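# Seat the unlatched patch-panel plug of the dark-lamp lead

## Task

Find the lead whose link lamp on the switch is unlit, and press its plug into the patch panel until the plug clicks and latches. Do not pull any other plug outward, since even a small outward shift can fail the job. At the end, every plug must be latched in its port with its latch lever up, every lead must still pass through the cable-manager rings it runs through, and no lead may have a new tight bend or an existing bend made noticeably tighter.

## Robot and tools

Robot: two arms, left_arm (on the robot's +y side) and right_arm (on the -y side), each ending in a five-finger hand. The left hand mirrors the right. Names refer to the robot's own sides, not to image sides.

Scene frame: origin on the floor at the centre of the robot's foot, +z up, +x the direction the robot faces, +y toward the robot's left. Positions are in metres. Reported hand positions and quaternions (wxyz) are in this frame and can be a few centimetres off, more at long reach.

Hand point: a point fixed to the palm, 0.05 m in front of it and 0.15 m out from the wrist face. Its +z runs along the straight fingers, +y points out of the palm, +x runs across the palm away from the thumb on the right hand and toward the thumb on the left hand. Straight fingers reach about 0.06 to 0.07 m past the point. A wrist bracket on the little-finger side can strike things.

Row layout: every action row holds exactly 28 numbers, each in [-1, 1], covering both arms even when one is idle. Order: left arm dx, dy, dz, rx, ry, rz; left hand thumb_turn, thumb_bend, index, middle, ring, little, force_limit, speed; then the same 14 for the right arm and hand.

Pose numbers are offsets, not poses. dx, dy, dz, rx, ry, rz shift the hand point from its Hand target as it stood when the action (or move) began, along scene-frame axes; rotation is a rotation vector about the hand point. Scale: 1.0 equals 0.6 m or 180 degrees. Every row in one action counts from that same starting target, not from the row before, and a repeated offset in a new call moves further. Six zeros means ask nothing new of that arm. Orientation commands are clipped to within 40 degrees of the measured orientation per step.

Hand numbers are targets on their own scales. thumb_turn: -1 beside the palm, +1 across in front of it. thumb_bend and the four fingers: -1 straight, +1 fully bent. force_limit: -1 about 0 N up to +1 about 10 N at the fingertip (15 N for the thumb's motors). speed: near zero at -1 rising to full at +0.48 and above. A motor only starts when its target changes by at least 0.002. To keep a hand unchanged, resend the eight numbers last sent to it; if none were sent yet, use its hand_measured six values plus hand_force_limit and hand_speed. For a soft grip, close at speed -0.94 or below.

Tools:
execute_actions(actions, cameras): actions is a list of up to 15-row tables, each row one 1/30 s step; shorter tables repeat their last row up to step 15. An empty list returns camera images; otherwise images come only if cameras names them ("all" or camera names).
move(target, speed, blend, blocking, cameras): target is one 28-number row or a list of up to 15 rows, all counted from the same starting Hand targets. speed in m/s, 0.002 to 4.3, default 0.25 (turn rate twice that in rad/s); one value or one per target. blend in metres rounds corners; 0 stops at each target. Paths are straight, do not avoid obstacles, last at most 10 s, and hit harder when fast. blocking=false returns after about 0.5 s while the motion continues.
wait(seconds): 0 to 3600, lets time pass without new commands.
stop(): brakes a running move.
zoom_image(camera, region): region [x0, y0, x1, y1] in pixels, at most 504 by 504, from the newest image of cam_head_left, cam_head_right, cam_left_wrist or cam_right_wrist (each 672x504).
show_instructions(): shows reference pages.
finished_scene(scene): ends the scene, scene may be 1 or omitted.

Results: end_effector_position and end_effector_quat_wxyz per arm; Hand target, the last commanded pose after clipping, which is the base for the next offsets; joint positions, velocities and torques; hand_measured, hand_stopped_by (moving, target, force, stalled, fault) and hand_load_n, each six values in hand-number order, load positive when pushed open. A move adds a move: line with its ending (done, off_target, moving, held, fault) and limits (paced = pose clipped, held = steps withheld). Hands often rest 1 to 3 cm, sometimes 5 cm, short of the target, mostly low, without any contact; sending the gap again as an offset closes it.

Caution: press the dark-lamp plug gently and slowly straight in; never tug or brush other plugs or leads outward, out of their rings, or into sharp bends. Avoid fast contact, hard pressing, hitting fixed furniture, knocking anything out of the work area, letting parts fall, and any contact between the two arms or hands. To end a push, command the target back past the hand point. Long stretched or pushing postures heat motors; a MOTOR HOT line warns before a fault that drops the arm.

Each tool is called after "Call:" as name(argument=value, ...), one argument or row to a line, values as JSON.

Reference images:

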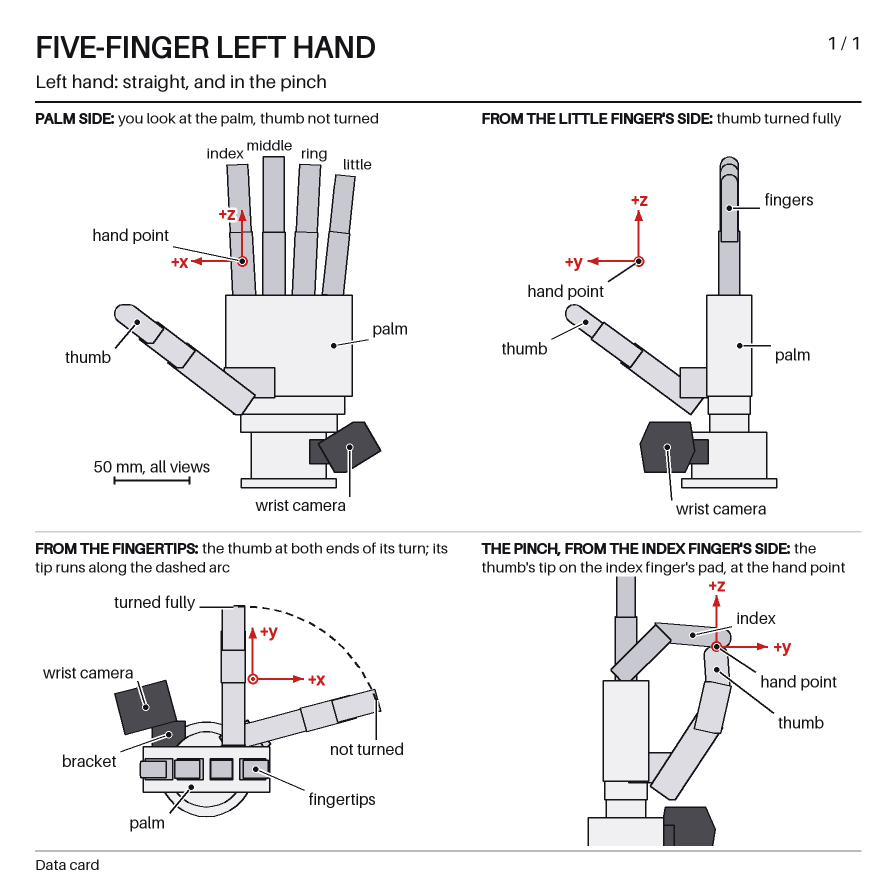

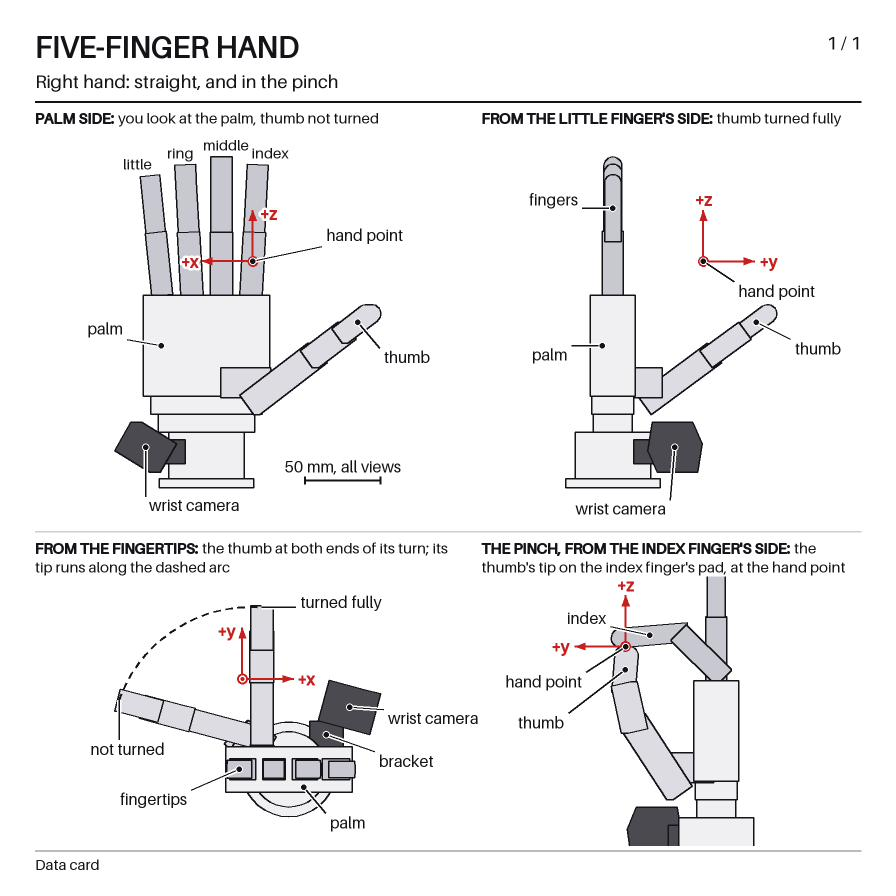

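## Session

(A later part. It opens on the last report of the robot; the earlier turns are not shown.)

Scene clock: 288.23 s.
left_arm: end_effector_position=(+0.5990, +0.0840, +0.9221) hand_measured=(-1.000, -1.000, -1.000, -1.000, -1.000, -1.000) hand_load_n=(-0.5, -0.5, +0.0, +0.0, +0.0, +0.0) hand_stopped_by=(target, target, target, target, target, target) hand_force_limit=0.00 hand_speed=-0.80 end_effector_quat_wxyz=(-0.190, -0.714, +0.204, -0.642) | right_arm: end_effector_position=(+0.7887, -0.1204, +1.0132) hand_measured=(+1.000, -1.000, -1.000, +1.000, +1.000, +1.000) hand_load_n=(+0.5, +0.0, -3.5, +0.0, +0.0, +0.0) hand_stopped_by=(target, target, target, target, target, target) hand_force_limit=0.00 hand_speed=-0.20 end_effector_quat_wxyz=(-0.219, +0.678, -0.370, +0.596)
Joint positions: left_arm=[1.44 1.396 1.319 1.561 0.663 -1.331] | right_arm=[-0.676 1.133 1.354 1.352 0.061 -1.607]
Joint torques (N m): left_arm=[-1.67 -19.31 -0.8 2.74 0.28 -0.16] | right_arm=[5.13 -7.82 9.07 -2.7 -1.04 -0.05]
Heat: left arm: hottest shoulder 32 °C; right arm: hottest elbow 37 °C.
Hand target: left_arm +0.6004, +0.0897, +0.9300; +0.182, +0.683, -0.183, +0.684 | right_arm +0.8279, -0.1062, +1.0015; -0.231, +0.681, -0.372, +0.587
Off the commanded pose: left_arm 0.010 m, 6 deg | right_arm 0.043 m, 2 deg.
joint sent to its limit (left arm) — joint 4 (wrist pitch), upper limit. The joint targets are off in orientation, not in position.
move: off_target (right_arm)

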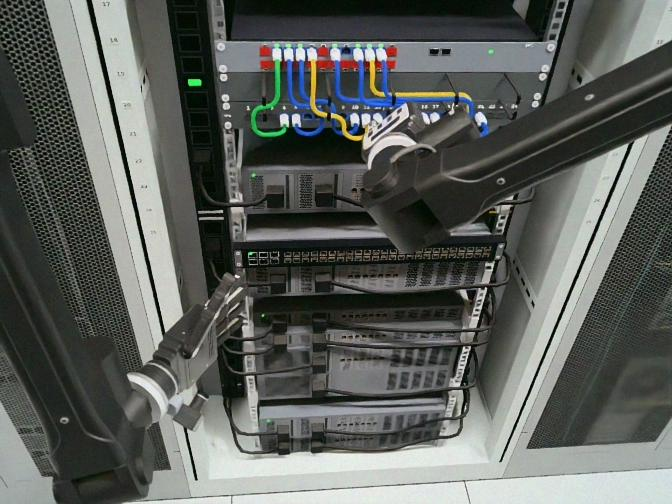

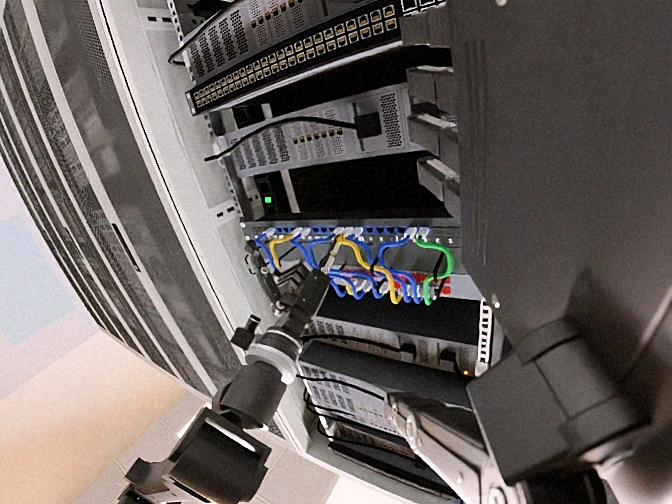

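Call:
move(
  target=[
    [0,0,0,0,0,0,-1,-1,-1,-1,-1,-1,0.0,-0.8,-0.1382,-0.0078,0.0332,0,0,0,1,-1,-1,1,1,1,0.0,-0.2],
    [0,0,0,0,0,0,-1,-1,-1,-1,-1,-1,0.0,-0.8,-0.1382,-0.0388,0.0057,0,0,0,1,-1,-1,1,1,1,0.0,-0.2],
    [0,0,0,0,0,0,-1,-1,-1,-1,-1,-1,0.0,-0.8,-0.1382,-0.0092,0.032,0,0,0,1,-1,-1,1,1,1,0.0,-0.2],
  ],
  speed=0.05,
  cameras=["cam_head_left"],
)

Call:
zoom_image(
  camera="cam_head_left",
  region=[355, 105, 395, 145],
)

Scene clock: 292.67 s.
left_arm: end_effector_position=(+0.5990, +0.0840, +0.9221) hand_measured=(-1.000, -1.000, -1.000, -1.000, -1.000, -1.000) hand_load_n=(+0.0, +0.0, -0.5, +0.0, +0.0, +0.0) hand_stopped_by=(target, target, target, target, target, target) hand_force_limit=0.00 hand_speed=-0.80 end_effector_quat_wxyz=(-0.190, -0.714, +0.204, -0.642) | right_arm: end_effector_position=(+0.7449, -0.1133, +1.0137) hand_measured=(+1.000, -1.000, -1.000, +1.000, +1.000, +1.000) hand_load_n=(+0.0, +0.0, +0.0, +0.0, +0.0, +0.0) hand_stopped_by=(target, target, target, target, target, target) hand_force_limit=0.00 hand_speed=-0.20 end_effector_quat_wxyz=(-0.229, +0.685, -0.368, +0.585)
Joint positions: left_arm=[1.44 1.396 1.319 1.561 0.663 -1.331] | right_arm=[-0.69 1.107 1.22 1.428 0.057 -1.583]
Joint torques (N m): left_arm=[-1.38 -19.43 -0.8 2.73 0.3 -0.18] | right_arm=[4.95 -10.58 0.31 1.95 -0.82 -0.17]
Heat: left arm: hottest shoulder 32 °C; right arm: hottest elbow 37 °C.
Hand target: left_arm +0.6004, +0.0897, +0.9300; +0.182, +0.683, -0.183, +0.684 | right_arm +0.7450, -0.1118, +1.0208; -0.231, +0.681, -0.372, +0.587
Off the commanded pose: left_arm 0.010 m, 6 deg | right_arm 0.007 m, 1 deg.
joint sent to its limit (left arm) — joint 4 (wrist pitch), upper limit. The joint targets are off in orientation, not in position.
move: done

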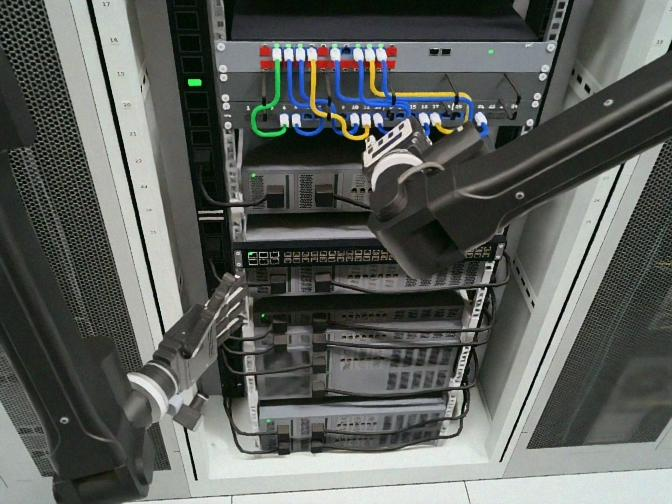

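Scaled by 12.600 from the camera's image (finer frame: 960x720).

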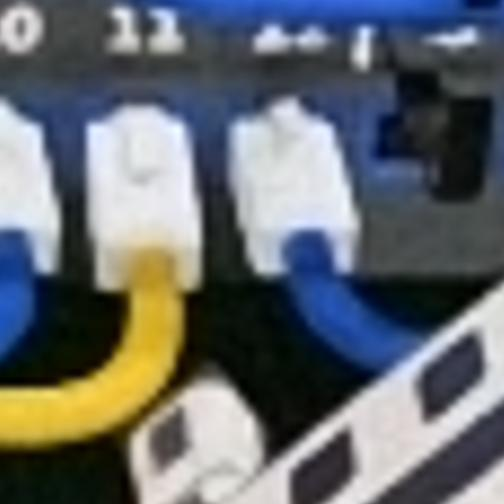

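Call:
move(
  target=[0,0,0,0,0,0,-1,-1,-1,-1,-1,-1,0.0,-0.8,0.0383,-0.0047,-0.0043,0,0,0,1,-1,-1,1,1,1,0.0,-0.2],
  speed=0.03,
  cameras=["cam_head_left","cam_left_wrist"],
)

Call:
zoom_image(
  camera="cam_head_left",
  region=[355, 105, 395, 145],
)

Call:
zoom_image(
  camera="cam_left_wrist",
  region=[318, 225, 358, 265],
)

Scene clock: 294.10 s.
left_arm: end_effector_position=(+0.5990, +0.0840, +0.9221) hand_measured=(-1.000, -1.000, -1.000, -1.000, -1.000, -1.000) hand_load_n=(+0.0, +0.0, +0.0, +0.0, +0.0, +0.0) hand_stopped_by=(target, target, target, target, target, target) hand_force_limit=0.00 hand_speed=-0.80 end_effector_quat_wxyz=(-0.190, -0.714, +0.204, -0.642) | right_arm: end_effector_position=(+0.7635, -0.1191, +1.0145) hand_measured=(+1.000, -1.000, -1.000, +1.000, +1.000, +1.000) hand_load_n=(+0.0, +0.0, +0.0, +0.5, +0.0, +0.0) hand_stopped_by=(target, target, target, target, target, target) hand_force_limit=0.00 hand_speed=-0.20 end_effector_quat_wxyz=(-0.227, +0.683, -0.369, +0.589)
Joint positions: left_arm=[1.44 1.396 1.319 1.561 0.663 -1.331] | right_arm=[-0.688 1.107 1.269 1.389 0.057 -1.586]
Joint torques (N m): left_arm=[-1.67 -19.49 -0.99 2.69 0.25 -0.19] | right_arm=[4.89 -10.52 1.66 1.05 -0.84 -0.17]
Heat: left arm: hottest shoulder 32 °C; right arm: hottest elbow 37 °C.
Hand target: left_arm +0.6004, +0.0897, +0.9300; +0.182, +0.683, -0.183, +0.684 | right_arm +0.7681, -0.1146, +1.0182; -0.231, +0.681, -0.372, +0.588
Off the commanded pose: left_arm 0.010 m, 6 deg | right_arm 0.007 m, 1 deg.
joint sent to its limit (left arm) — joint 4 (wrist pitch), upper limit. The joint targets are off in orientation, not in position.
move: done

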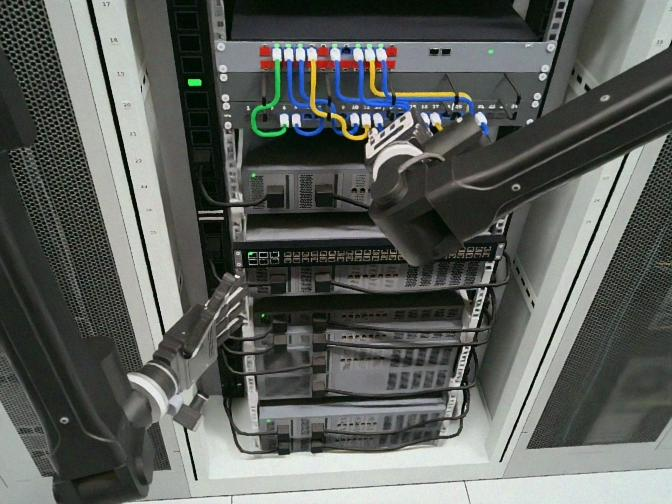

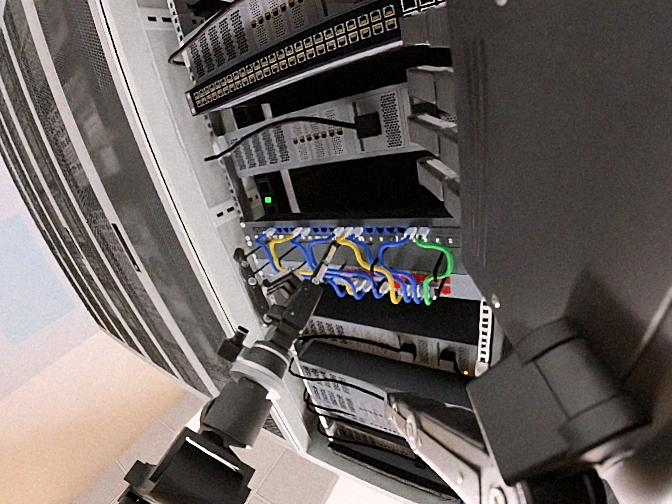

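Scaled by 12.600 from the camera's image (finer frame: 960x720).

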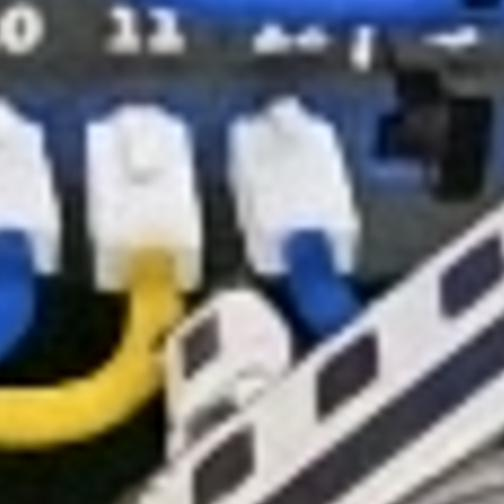

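Scaled by 12.600 from the camera's image (finer frame: 960x720).

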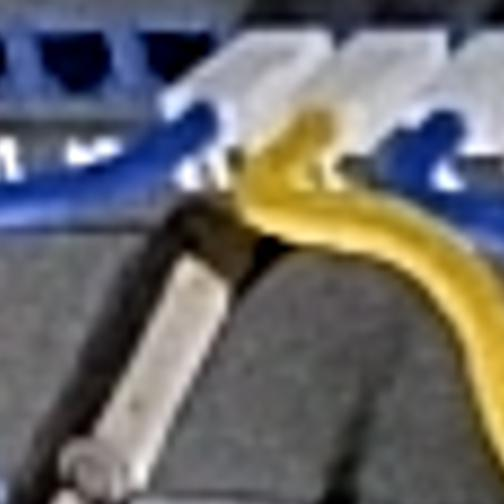

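Call:
move(
  target=[
    [0,0,0,0,0,0,-1,-1,-1,-1,-1,-1,0.0,-0.8,0.013,0.0,-0.0035,0,0,0,1,-1,-1,1,1,1,0.0,-0.2],
    [0,0,0,0,0,0,-1,-1,-1,-1,-1,-1,0.0,-0.8,0.0248,0.0082,-0.0145,0,0,0,1,-1,-1,1,1,1,0.0,-0.2],
  ],
  speed=0.03,
  cameras=["cam_head_left","cam_left_wrist"],
)

Call:
zoom_image(
  camera="cam_head_left",
  region=[355, 105, 395, 145],
)

Call:
zoom_image(
  camera="cam_left_wrist",
  region=[318, 225, 358, 265],
)

Scene clock: 295.83 s.
left_arm: end_effector_position=(+0.5990, +0.0840, +0.9221) hand_measured=(-1.000, -1.000, -1.000, -1.000, -1.000, -1.000) hand_load_n=(+0.0, +0.0, +0.0, +0.0, +0.0, +0.0) hand_stopped_by=(target, target, target, target, target, target) hand_force_limit=0.00 hand_speed=-0.80 end_effector_quat_wxyz=(-0.190, -0.714, +0.204, -0.642) | right_arm: end_effector_position=(+0.7830, -0.1229, +1.0130) hand_measured=(+1.000, -1.000, -1.000, +1.000, +1.000, +1.000) hand_load_n=(+0.0, +0.0, +0.0, +0.0, +0.0, +0.0) hand_stopped_by=(target, target, target, target, target, target) hand_force_limit=0.00 hand_speed=-0.20 end_effector_quat_wxyz=(-0.224, +0.678, -0.371, +0.594)
Joint positions: left_arm=[1.44 1.396 1.319 1.561 0.663 -1.331] | right_arm=[-0.688 1.121 1.331 1.357 0.057 -1.586]
Joint torques (N m): left_arm=[-1.67 -19.37 -0.87 2.43 0.3 -0.22] | right_arm=[4.6 -9.47 1.98 1.02 -0.83 -0.14]
Heat: left arm: hottest shoulder 32 °C; right arm: hottest elbow 36 °C.
Hand target: left_arm +0.6004, +0.0897, +0.9300; +0.182, +0.683, -0.183, +0.684 | right_arm +0.7829, -0.1095, +1.0094; -0.231, +0.681, -0.372, +0.587
Off the commanded pose: left_arm 0.010 m, 6 deg | right_arm 0.014 m, 1 deg.
joint sent to its limit (left arm) — joint 4 (wrist pitch), upper limit. The joint targets are off in orientation, not in position.
move: off_target (right_arm)

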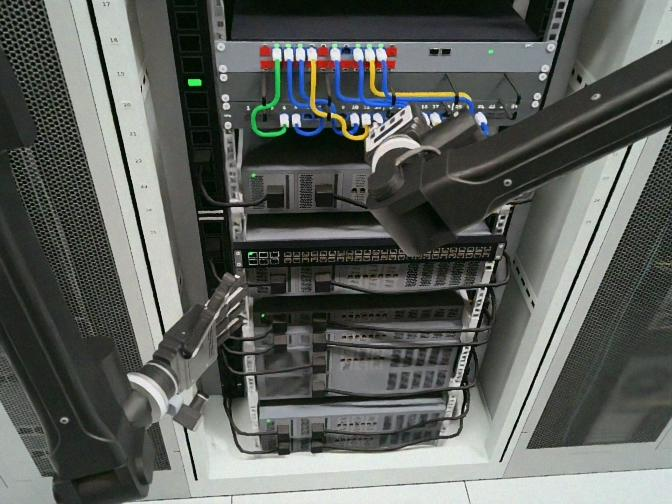

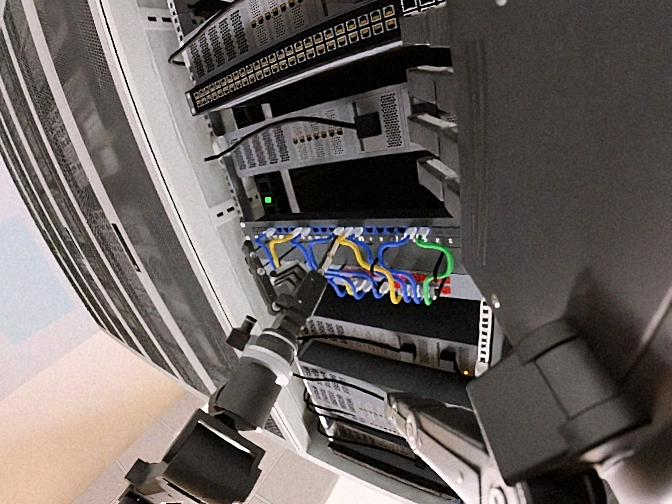

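Scaled by 12.600 from the camera's image (finer frame: 960x720).

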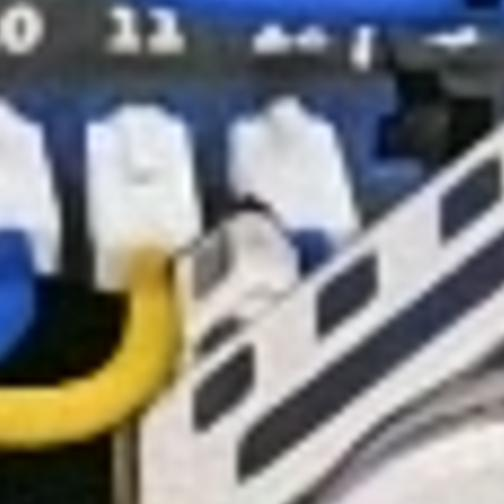

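Scaled by 12.600 from the camera's image (finer frame: 960x720).

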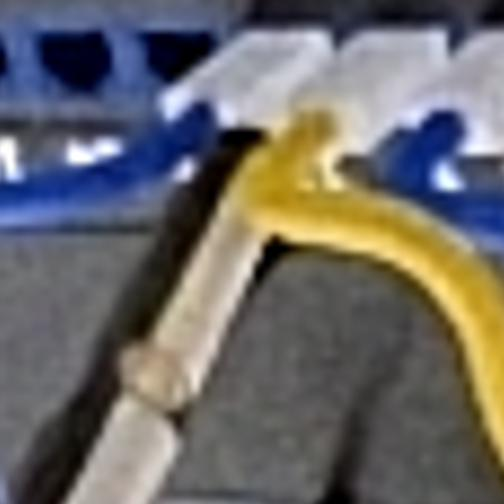

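Call:
move(
  target=[
    [0,0,0,0,0,0,-1,-1,-1,-1,-1,-1,0.0,-0.8,-0.0632,-0.0027,0.0197,0,0,0,1,-1,-1,1,1,1,0.0,-0.2],
    [0,0,0,0,0,0,-1,-1,-1,-1,-1,-1,0.0,-0.8,-0.0632,-0.0333,-0.0075,0,0,0,1,-1,-1,1,1,1,0.0,-0.2],
    [0,0,0,0,0,0,-1,-1,-1,-1,-1,-1,0.0,-0.8,-0.0632,-0.002,0.0203,0,0,0,1,-1,-1,1,1,1,0.0,-0.2],
    [0,0,0,0,0,0,-1,-1,-1,-1,-1,-1,0.0,-0.8,-0.0248,-0.007,0.0158,0,0,0,1,-1,-1,1,1,1,0.0,-0.2],
  ],
  speed=0.04,
  cameras=["cam_head_left","cam_left_wrist"],
)

Call:
zoom_image(
  camera="cam_head_left",
  region=[355, 105, 395, 145],
)

Scene clock: 300.77 s.
left_arm: end_effector_position=(+0.5990, +0.0840, +0.9221) hand_measured=(-1.000, -1.000, -1.000, -1.000, -1.000, -1.000) hand_load_n=(+0.0, +0.0, +0.0, +0.0, +0.0, +0.0) hand_stopped_by=(target, target, target, target, target, target) hand_force_limit=0.00 hand_speed=-0.80 end_effector_quat_wxyz=(-0.190, -0.714, +0.204, -0.642) | right_arm: end_effector_position=(+0.7635, -0.1183, +1.0152) hand_measured=(+1.000, -1.000, -1.000, +1.000, +1.000, +1.000) hand_load_n=(+0.0, +0.0, +0.0, +0.0, +0.0, +0.0) hand_stopped_by=(target, target, target, target, target, target) hand_force_limit=0.00 hand_speed=-0.20 end_effector_quat_wxyz=(-0.227, +0.683, -0.369, +0.589)
Joint positions: left_arm=[1.44 1.396 1.319 1.561 0.663 -1.331] | right_arm=[-0.685 1.107 1.269 1.39 0.057 -1.589]
Joint torques (N m): left_arm=[-1.44 -19.6 -0.79 2.62 0.27 -0.24] | right_arm=[5.07 -10.34 1.7 1.05 -0.83 -0.17]
Heat: left arm: hottest shoulder 32 °C; right arm: hottest elbow 36 °C.
Hand target: left_arm +0.6004, +0.0897, +0.9300; +0.182, +0.683, -0.183, +0.684 | right_arm +0.7680, -0.1138, +1.0189; -0.231, +0.681, -0.372, +0.587
Off the commanded pose: left_arm 0.010 m, 6 deg | right_arm 0.007 m, 1 deg.
joint sent to its limit (left arm) — joint 4 (wrist pitch), upper limit. The joint targets are off in orientation, not in position.
move: done

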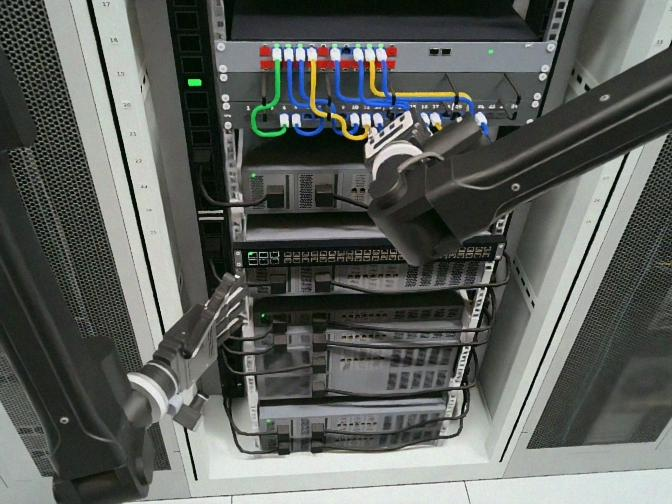

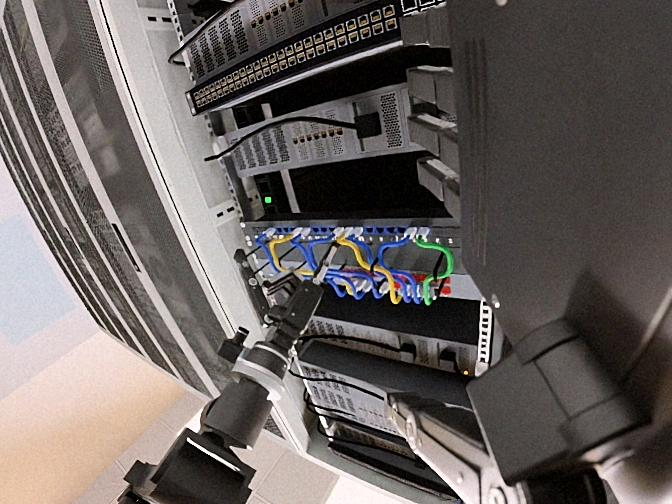

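Scaled by 12.600 from the camera's image (finer frame: 960x720).

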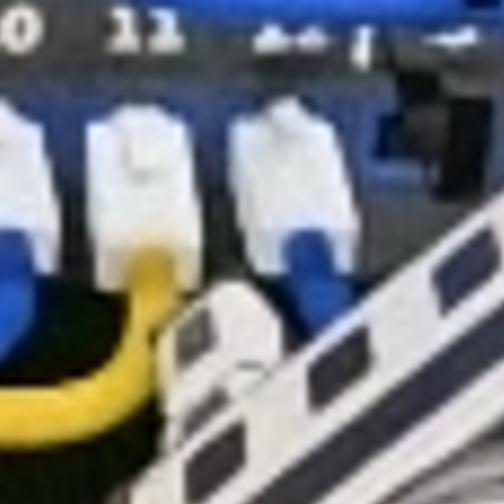

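Call:
move(
  target=[
    [0,0,0,0,0,0,-1,-1,-1,-1,-1,-1,0.0,-0.8,0.0132,0.0003,-0.0033,0,0,0,1,-1,-1,1,1,1,0.0,-0.2],
    [0,0,0,0,0,0,-1,-1,-1,-1,-1,-1,0.0,-0.8,0.025,0.01,-0.0162,0,0,0,1,-1,-1,1,1,1,0.0,-0.2],
  ],
  speed=0.03,
  cameras=["cam_head_left","cam_left_wrist"],
)

Call:
zoom_image(
  camera="cam_head_left",
  region=[355, 105, 395, 145],
)

Call:
zoom_image(
  camera="cam_left_wrist",
  region=[318, 225, 358, 265],
)

Scene clock: 302.53 s.
left_arm: end_effector_position=(+0.5990, +0.0840, +0.9221) hand_measured=(-1.000, -1.000, -1.000, -1.000, -1.000, -1.000) hand_load_n=(+0.0, +0.0, +0.0, +0.0, +0.0, +0.0) hand_stopped_by=(target, target, target, target, target, target) hand_force_limit=0.00 hand_speed=-0.80 end_effector_quat_wxyz=(-0.190, -0.714, +0.204, -0.642) | right_arm: end_effector_position=(+0.7837, -0.1220, +1.0136) hand_measured=(+1.000, -1.000, -1.000, +1.000, +1.000, +1.000) hand_load_n=(+0.0, +0.0, +0.0, +0.0, +0.0, +0.0) hand_stopped_by=(target, target, target, target, target, target) hand_force_limit=0.00 hand_speed=-0.20 end_effector_quat_wxyz=(-0.224, +0.677, -0.371, +0.595)
Joint positions: left_arm=[1.44 1.396 1.319 1.561 0.663 -1.331] | right_arm=[-0.685 1.123 1.334 1.36 0.057 -1.59]
Joint torques (N m): left_arm=[-2.26 -19.72 -0.95 2.65 0.23 -0.19] | right_arm=[4.66 -9.29 2 1.01 -0.84 -0.12]
Heat: left arm: hottest shoulder 32 °C; right arm: hottest elbow 36 °C.
Hand target: left_arm +0.6004, +0.0897, +0.9300; +0.182, +0.683, -0.183, +0.684 | right_arm +0.7830, -0.1078, +1.0092; -0.231, +0.681, -0.372, +0.587
Off the commanded pose: left_arm 0.010 m, 6 deg | right_arm 0.015 m, 1 deg.
joint sent to its limit (left arm) — joint 4 (wrist pitch), upper limit. The joint targets are off in orientation, not in position.
move: off_target (right_arm)

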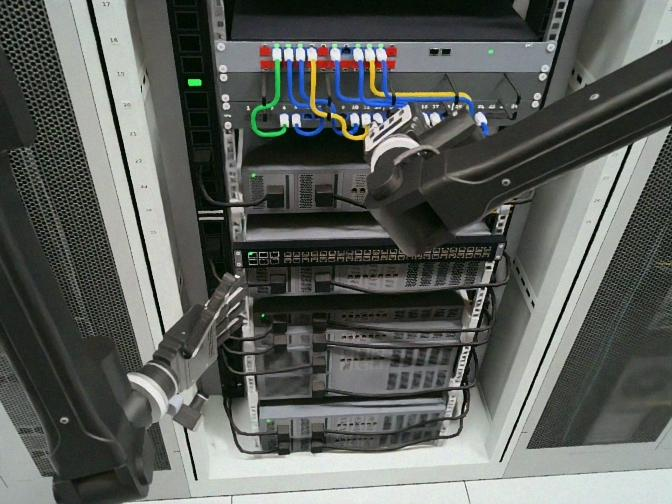

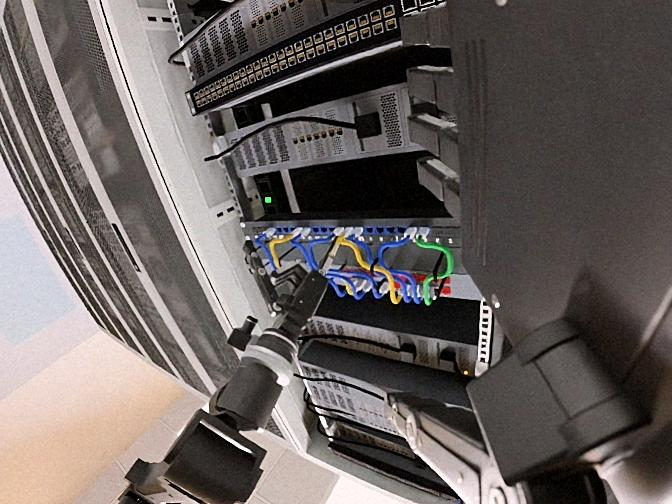

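Scaled by 12.600 from the camera's image (finer frame: 960x720).

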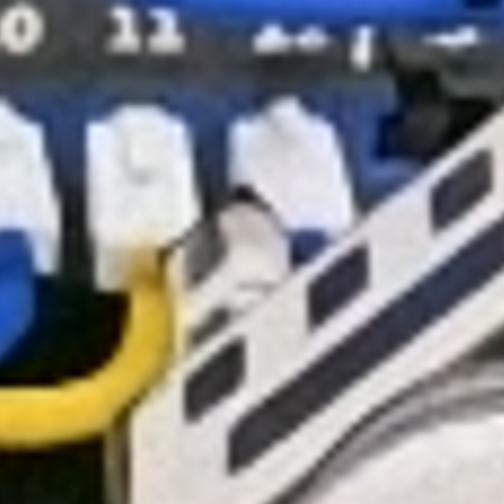

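Scaled by 12.600 from the camera's image (finer frame: 960x720).

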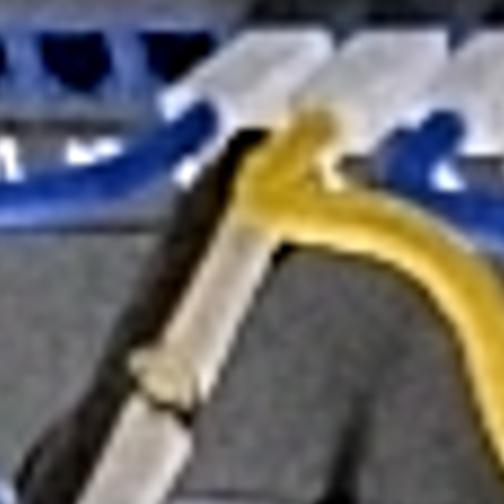

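Call:
move(
  target=[0,0,0,0,0,0,-1,-1,-1,-1,-1,-1,0.0,-0.8,0.025,-0.0012,-0.0055,0,0,0,1,-1,-1,1,1,1,0.0,-0.2],
  speed=0.02,
  cameras=["cam_head_left","cam_left_wrist"],
)

Call:
zoom_image(
  camera="cam_head_left",
  region=[355, 105, 395, 145],
)

Call:
zoom_image(
  camera="cam_left_wrist",
  region=[318, 225, 358, 265],
)

Scene clock: 303.80 s.
left_arm: end_effector_position=(+0.5990, +0.0840, +0.9221) hand_measured=(-1.000, -1.000, -1.000, -1.000, -1.000, -1.000) hand_load_n=(+0.0, +0.0, +0.0, +0.0, +0.0, +0.0) hand_stopped_by=(target, target, target, target, target, target) hand_force_limit=0.00 hand_speed=-0.80 end_effector_quat_wxyz=(-0.190, -0.714, +0.204, -0.642) | right_arm: end_effector_position=(+0.7869, -0.1215, +1.0124) hand_measured=(+1.000, -1.000, -1.000, +1.000, +1.000, +1.000) hand_load_n=(+0.0, +0.0, -0.5, +0.0, +0.0, +0.0) hand_stopped_by=(target, target, target, target, target, target) hand_force_limit=0.00 hand_speed=-0.20 end_effector_quat_wxyz=(-0.224, +0.678, -0.371, +0.594)
Joint positions: left_arm=[1.44 1.396 1.319 1.561 0.663 -1.331] | right_arm=[-0.685 1.126 1.345 1.348 0.057 -1.59]
Joint torques (N m): left_arm=[-1.96 -20.01 -1.06 2.61 0.25 -0.22] | right_arm=[4.6 -8.76 4.4 -0.02 -0.84 -0.12]
Heat: left arm: hottest shoulder 32 °C; right arm: hottest elbow 36 °C.
Hand target: left_arm +0.6004, +0.0897, +0.9300; +0.182, +0.683, -0.183, +0.684 | right_arm +0.7980, -0.1085, +1.0060; -0.231, +0.681, -0.372, +0.587
Off the commanded pose: left_arm 0.010 m, 6 deg | right_arm 0.018 m, 1 deg.
joint sent to its limit (left arm) — joint 4 (wrist pitch), upper limit. The joint targets are off in orientation, not in position.
move: off_target (right_arm)

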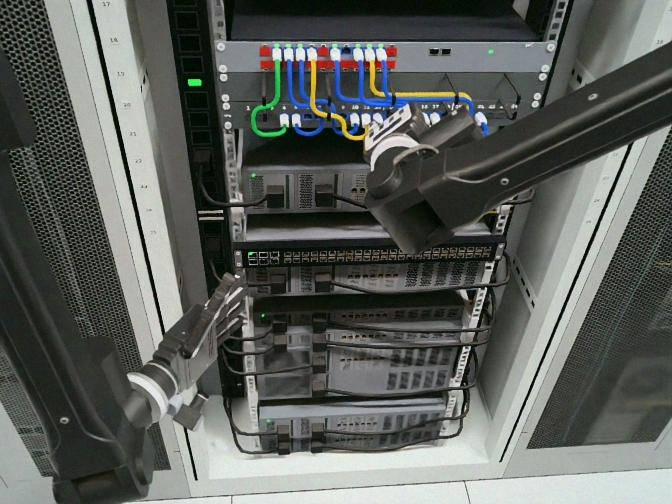

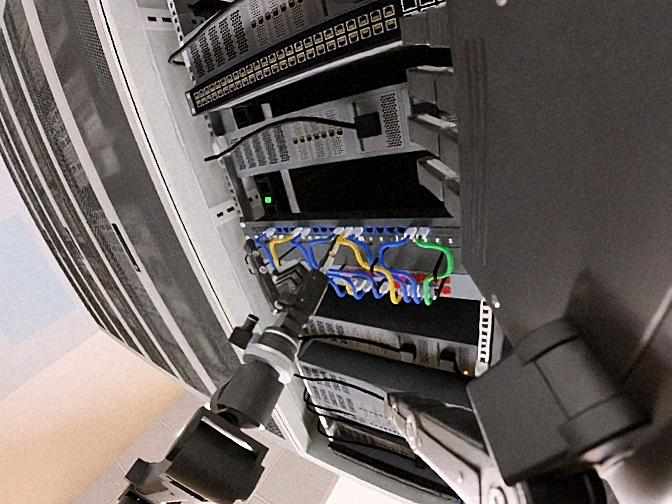

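Scaled by 12.600 from the camera's image (finer frame: 960x720).

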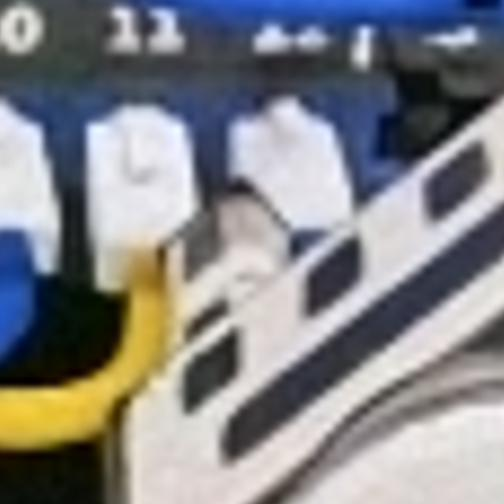

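Scaled by 12.600 from the camera's image (finer frame: 960x720).

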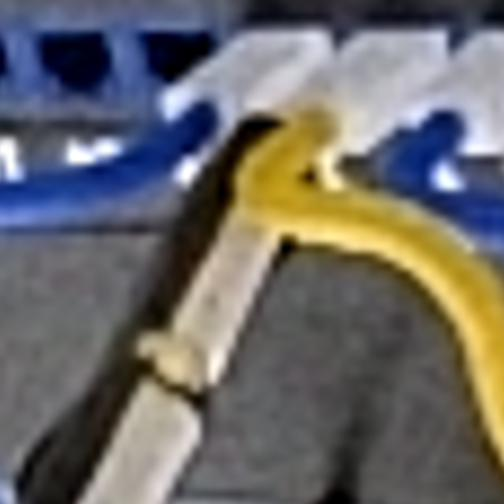

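Call:
move(
  target=[0,0,0,0,0,0,-1,-1,-1,-1,-1,-1,0.0,-0.8,0.0333,-0.0045,-0.004,0,0,0,1,-1,-1,1,1,1,0.0,-0.2],
  speed=0.02,
  cameras=["cam_head_left","cam_left_wrist"],
)

Call:
zoom_image(
  camera="cam_head_left",
  region=[355, 105, 395, 145],
)

Call:
zoom_image(
  camera="cam_left_wrist",
  region=[318, 225, 358, 265],
)

Scene clock: 305.17 s.
left_arm: end_effector_position=(+0.5990, +0.0840, +0.9221) hand_measured=(-1.000, -1.000, -1.000, -1.000, -1.000, -1.000) hand_load_n=(-0.5, +0.0, +0.0, +0.0, +0.0, +0.0) hand_stopped_by=(target, target, target, target, target, target) hand_force_limit=0.00 hand_speed=-0.80 end_effector_quat_wxyz=(-0.190, -0.714, +0.204, -0.642) | right_arm: end_effector_position=(+0.7881, -0.1214, +1.0121) hand_measured=(+1.000, -1.000, -1.000, +1.000, +1.000, +1.000) hand_load_n=(+0.0, +0.0, -1.5, +0.0, +0.5, +0.0) hand_stopped_by=(target, target, target, target, target, target) hand_force_limit=0.00 hand_speed=-0.20 end_effector_quat_wxyz=(-0.224, +0.678, -0.371, +0.593)
Joint positions: left_arm=[1.44 1.396 1.319 1.561 0.663 -1.331] | right_arm=[-0.685 1.126 1.348 1.344 0.057 -1.59]
Joint torques (N m): left_arm=[-1.26 -19.55 -0.91 2.59 0.27 -0.22] | right_arm=[4.66 -8.64 7.57 -1.76 -0.85 -0.14]
Heat: left arm: hottest shoulder 32 °C; right arm: hottest elbow 36 °C.
Hand target: left_arm +0.6004, +0.0897, +0.9300; +0.182, +0.683, -0.183, +0.684 | right_arm +0.8180, -0.1112, +1.0035; -0.231, +0.681, -0.372, +0.587
Off the commanded pose: left_arm 0.010 m, 6 deg | right_arm 0.033 m, 1 deg.
joint sent to its limit (left arm) — joint 4 (wrist pitch), upper limit. The joint targets are off in orientation, not in position.
move: off_target (right_arm)

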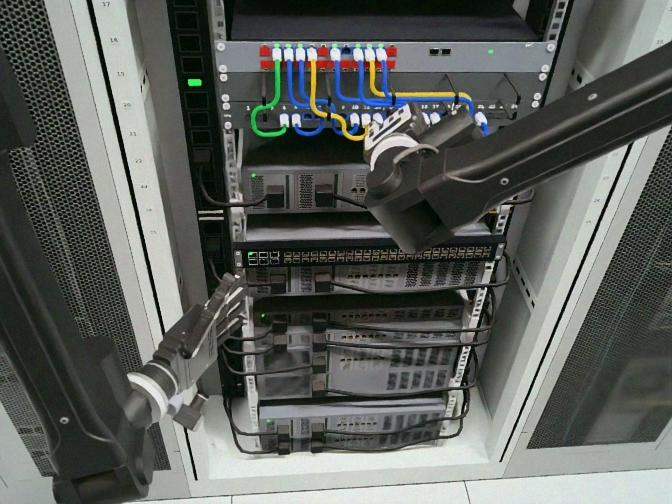

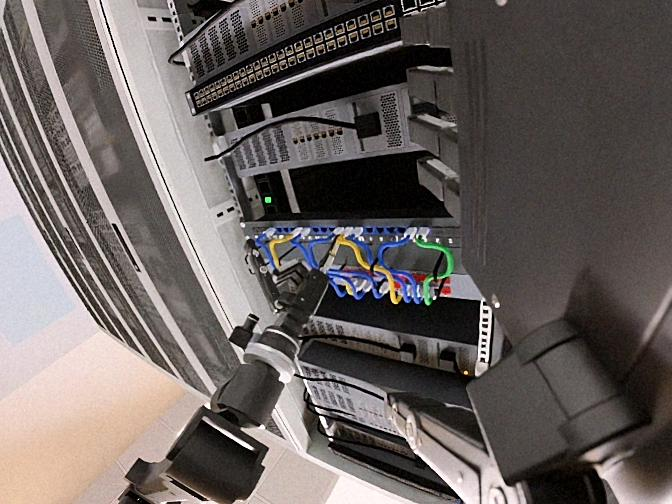

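Scaled by 12.600 from the camera's image (finer frame: 960x720).

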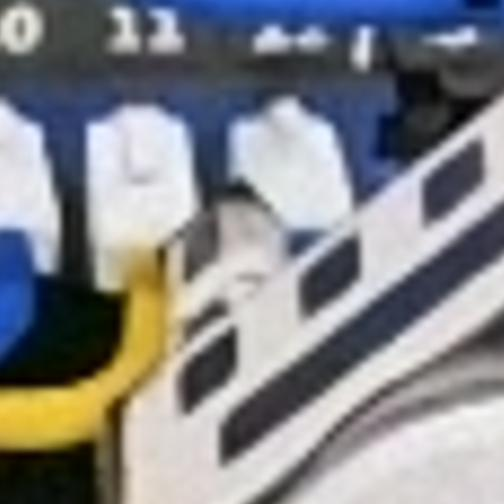

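Scaled by 12.600 from the camera's image (finer frame: 960x720).

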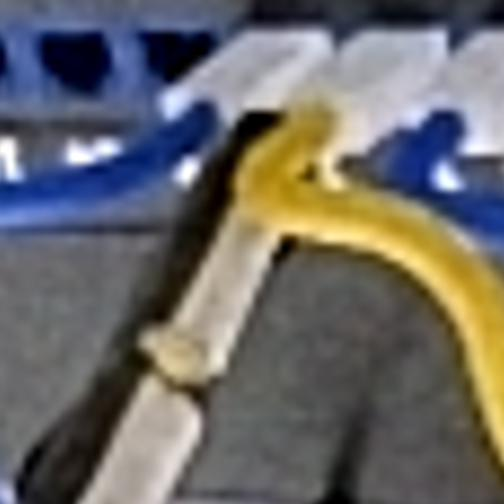

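Call:
move(
  target=[
    [0,0,0,0,0,0,-1,-1,-1,-1,-1,-1,0.0,-0.8,0.0333,-0.0045,-0.004,0,0,0,1,-1,-1,1,1,1,0.0,-0.2],
    [0,0,0,0,0,0,-1,-1,-1,-1,-1,-1,0.0,-0.8,0.06,-0.0081,-0.0072,0,0,0,1,-1,-1,1,1,1,0.0,-0.2],
  ],
  speed=0.02,
  cameras=["cam_head_left","cam_left_wrist"],
)

Call:
zoom_image(
  camera="cam_head_left",
  region=[355, 105, 395, 145],
)

Call:
zoom_image(
  camera="cam_left_wrist",
  region=[318, 225, 358, 265],
)

Scene clock: 307.57 s.
left_arm: end_effector_position=(+0.5990, +0.0840, +0.9221) hand_measured=(-1.000, -1.000, -1.000, -1.000, -1.000, -1.000) hand_load_n=(+0.0, +0.0, +0.0, +0.0, -0.5, +0.0) hand_stopped_by=(target, target, target, target, target, target) hand_force_limit=0.00 hand_speed=-0.80 end_effector_quat_wxyz=(-0.190, -0.714, +0.204, -0.642) | right_arm: end_effector_position=(+0.7897, -0.1212, +1.0123) hand_measured=(+1.000, -1.000, -1.000, +1.000, +1.000, +1.000) hand_load_n=(+0.0, +0.0, -3.5, +0.0, +0.0, +0.0) hand_stopped_by=(target, target, target, target, target, target) hand_force_limit=0.00 hand_speed=-0.20 end_effector_quat_wxyz=(-0.222, +0.681, -0.369, +0.592)
Joint positions: left_arm=[1.44 1.396 1.319 1.561 0.663 -1.331] | right_arm=[-0.68 1.126 1.353 1.336 0.061 -1.599]
Joint torques (N m): left_arm=[-1.61 -19.66 -0.87 2.5 0.26 -0.17] | right_arm=[4.66 -8.35 12.25 -4.36 -1.05 -0.07]
Heat: left arm: hottest shoulder 32 °C; right arm: hottest elbow 37 °C.
Hand target: left_arm +0.6004, +0.0897, +0.9300; +0.182, +0.683, -0.183, +0.684 | right_arm +0.8540, -0.1160, +0.9991; -0.231, +0.681, -0.372, +0.587
Off the commanded pose: left_arm 0.010 m, 6 deg | right_arm 0.066 m, 1 deg.
joint sent to its limit (left arm) — joint 4 (wrist pitch), upper limit. The joint targets are off in orientation, not in position.
move: off_target (right_arm)

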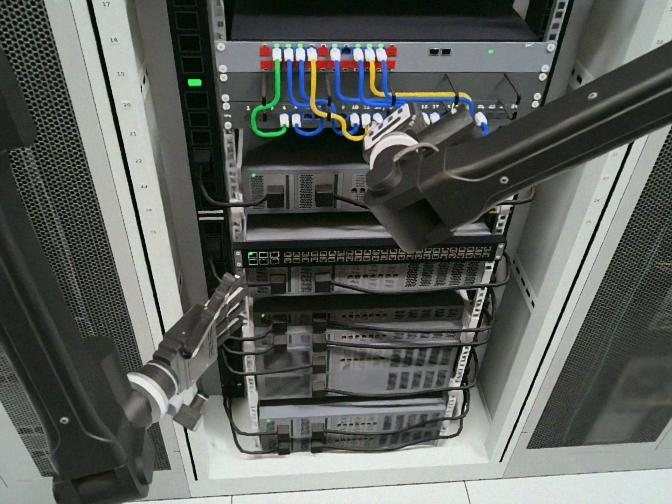

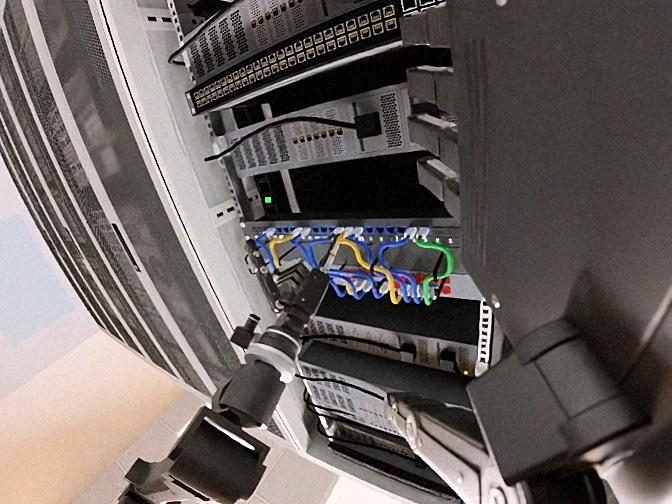

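Scaled by 12.600 from the camera's image (finer frame: 960x720).

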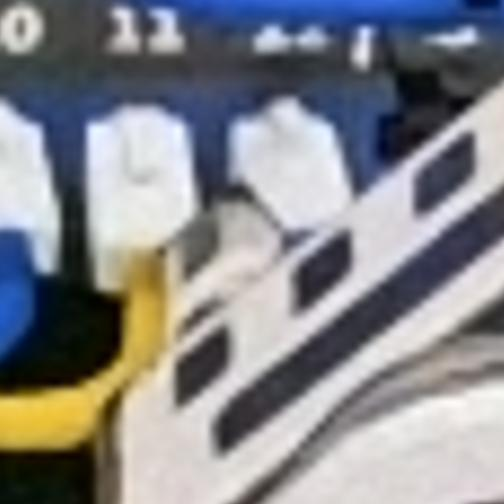

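Scaled by 12.600 from the camera's image (finer frame: 960x720).

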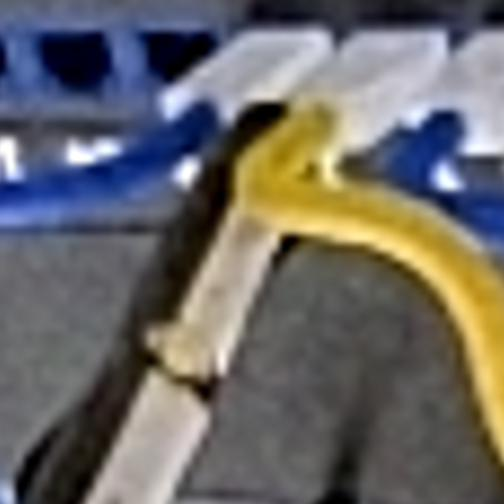

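Call:
wait(
  seconds=0.1,
  cameras=["cam_head_left","cam_left_wrist"],
)

Call:
zoom_image(
  camera="cam_head_left",
  region=[355, 105, 395, 145],
)

Call:
zoom_image(
  camera="cam_head_left",
  region=[240, 40, 400, 150],
)

Scene clock: 308.20 s.
left_arm: end_effector_position=(+0.5990, +0.0840, +0.9221) hand_measured=(-1.000, -1.000, -1.000, -1.000, -1.000, -1.000) hand_load_n=(+0.0, +0.0, +0.0, +0.0, +0.0, +0.5) hand_stopped_by=(target, target, target, target, target, target) hand_force_limit=0.00 hand_speed=-0.80 end_effector_quat_wxyz=(-0.190, -0.714, +0.204, -0.642) | right_arm: end_effector_position=(+0.7897, -0.1212, +1.0123) hand_measured=(+1.000, -1.000, -1.000, +1.000, +1.000, +1.000) hand_load_n=(+0.0, +0.0, -3.5, +0.0, +0.0, -0.5) hand_stopped_by=(target, target, target, target, target, target) hand_force_limit=0.00 hand_speed=-0.20 end_effector_quat_wxyz=(-0.222, +0.681, -0.369, +0.592)
Joint positions: left_arm=[1.44 1.396 1.319 1.561 0.663 -1.331] | right_arm=[-0.68 1.126 1.353 1.336 0.061 -1.6]
Joint torques (N m): left_arm=[-1.61 -20.01 -0.92 2.54 0.23 -0.2] | right_arm=[4.72 -8.18 12.27 -4.37 -1.05 -0.08]
Heat: left arm: hottest shoulder 32 °C; right arm: hottest elbow 37 °C.
Hand target: left_arm +0.6004, +0.0897, +0.9300; +0.182, +0.683, -0.183, +0.684 | right_arm +0.8540, -0.1160, +0.9992; -0.231, +0.681, -0.372, +0.587
Off the commanded pose: left_arm 0.010 m, 6 deg | right_arm 0.066 m, 1 deg.
wait: 0.10 s; at rest from the start

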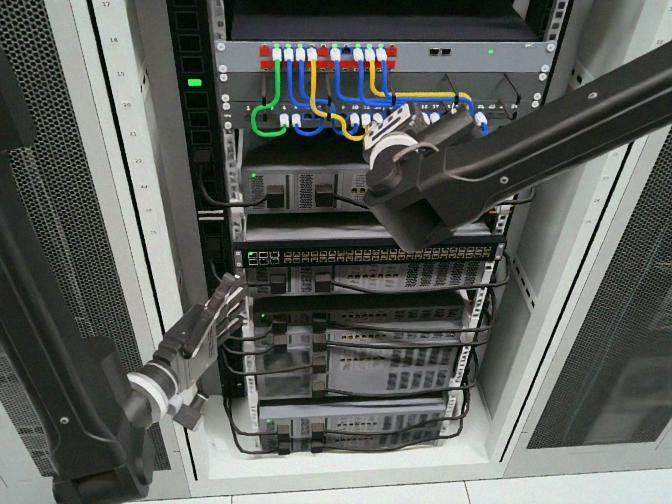

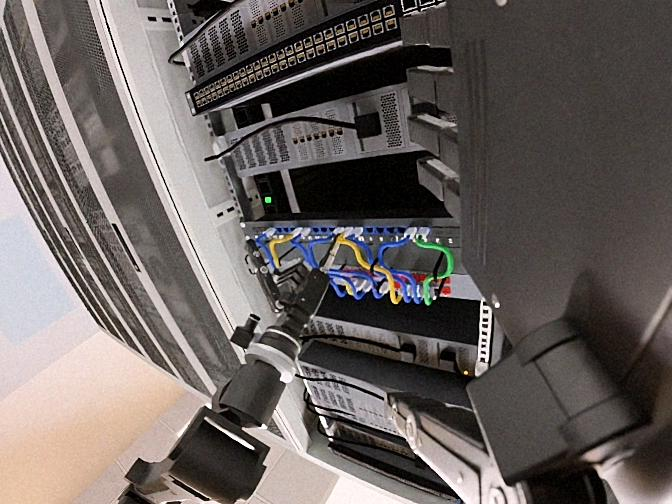

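Scaled by 12.600 from the camera's image (finer frame: 960x720).

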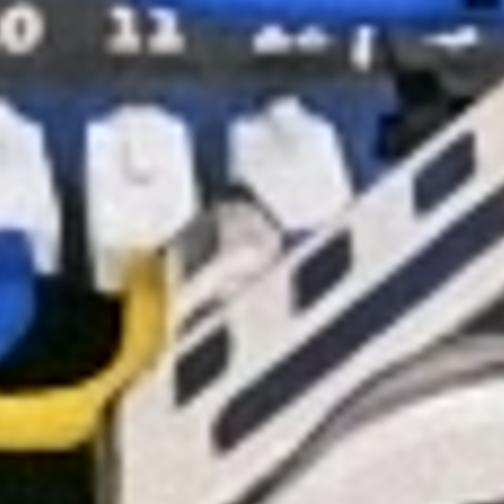

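Scaled by 3.150 from the camera's image (finer frame: 960x720).

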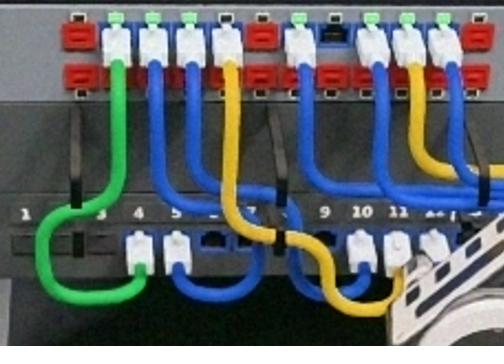

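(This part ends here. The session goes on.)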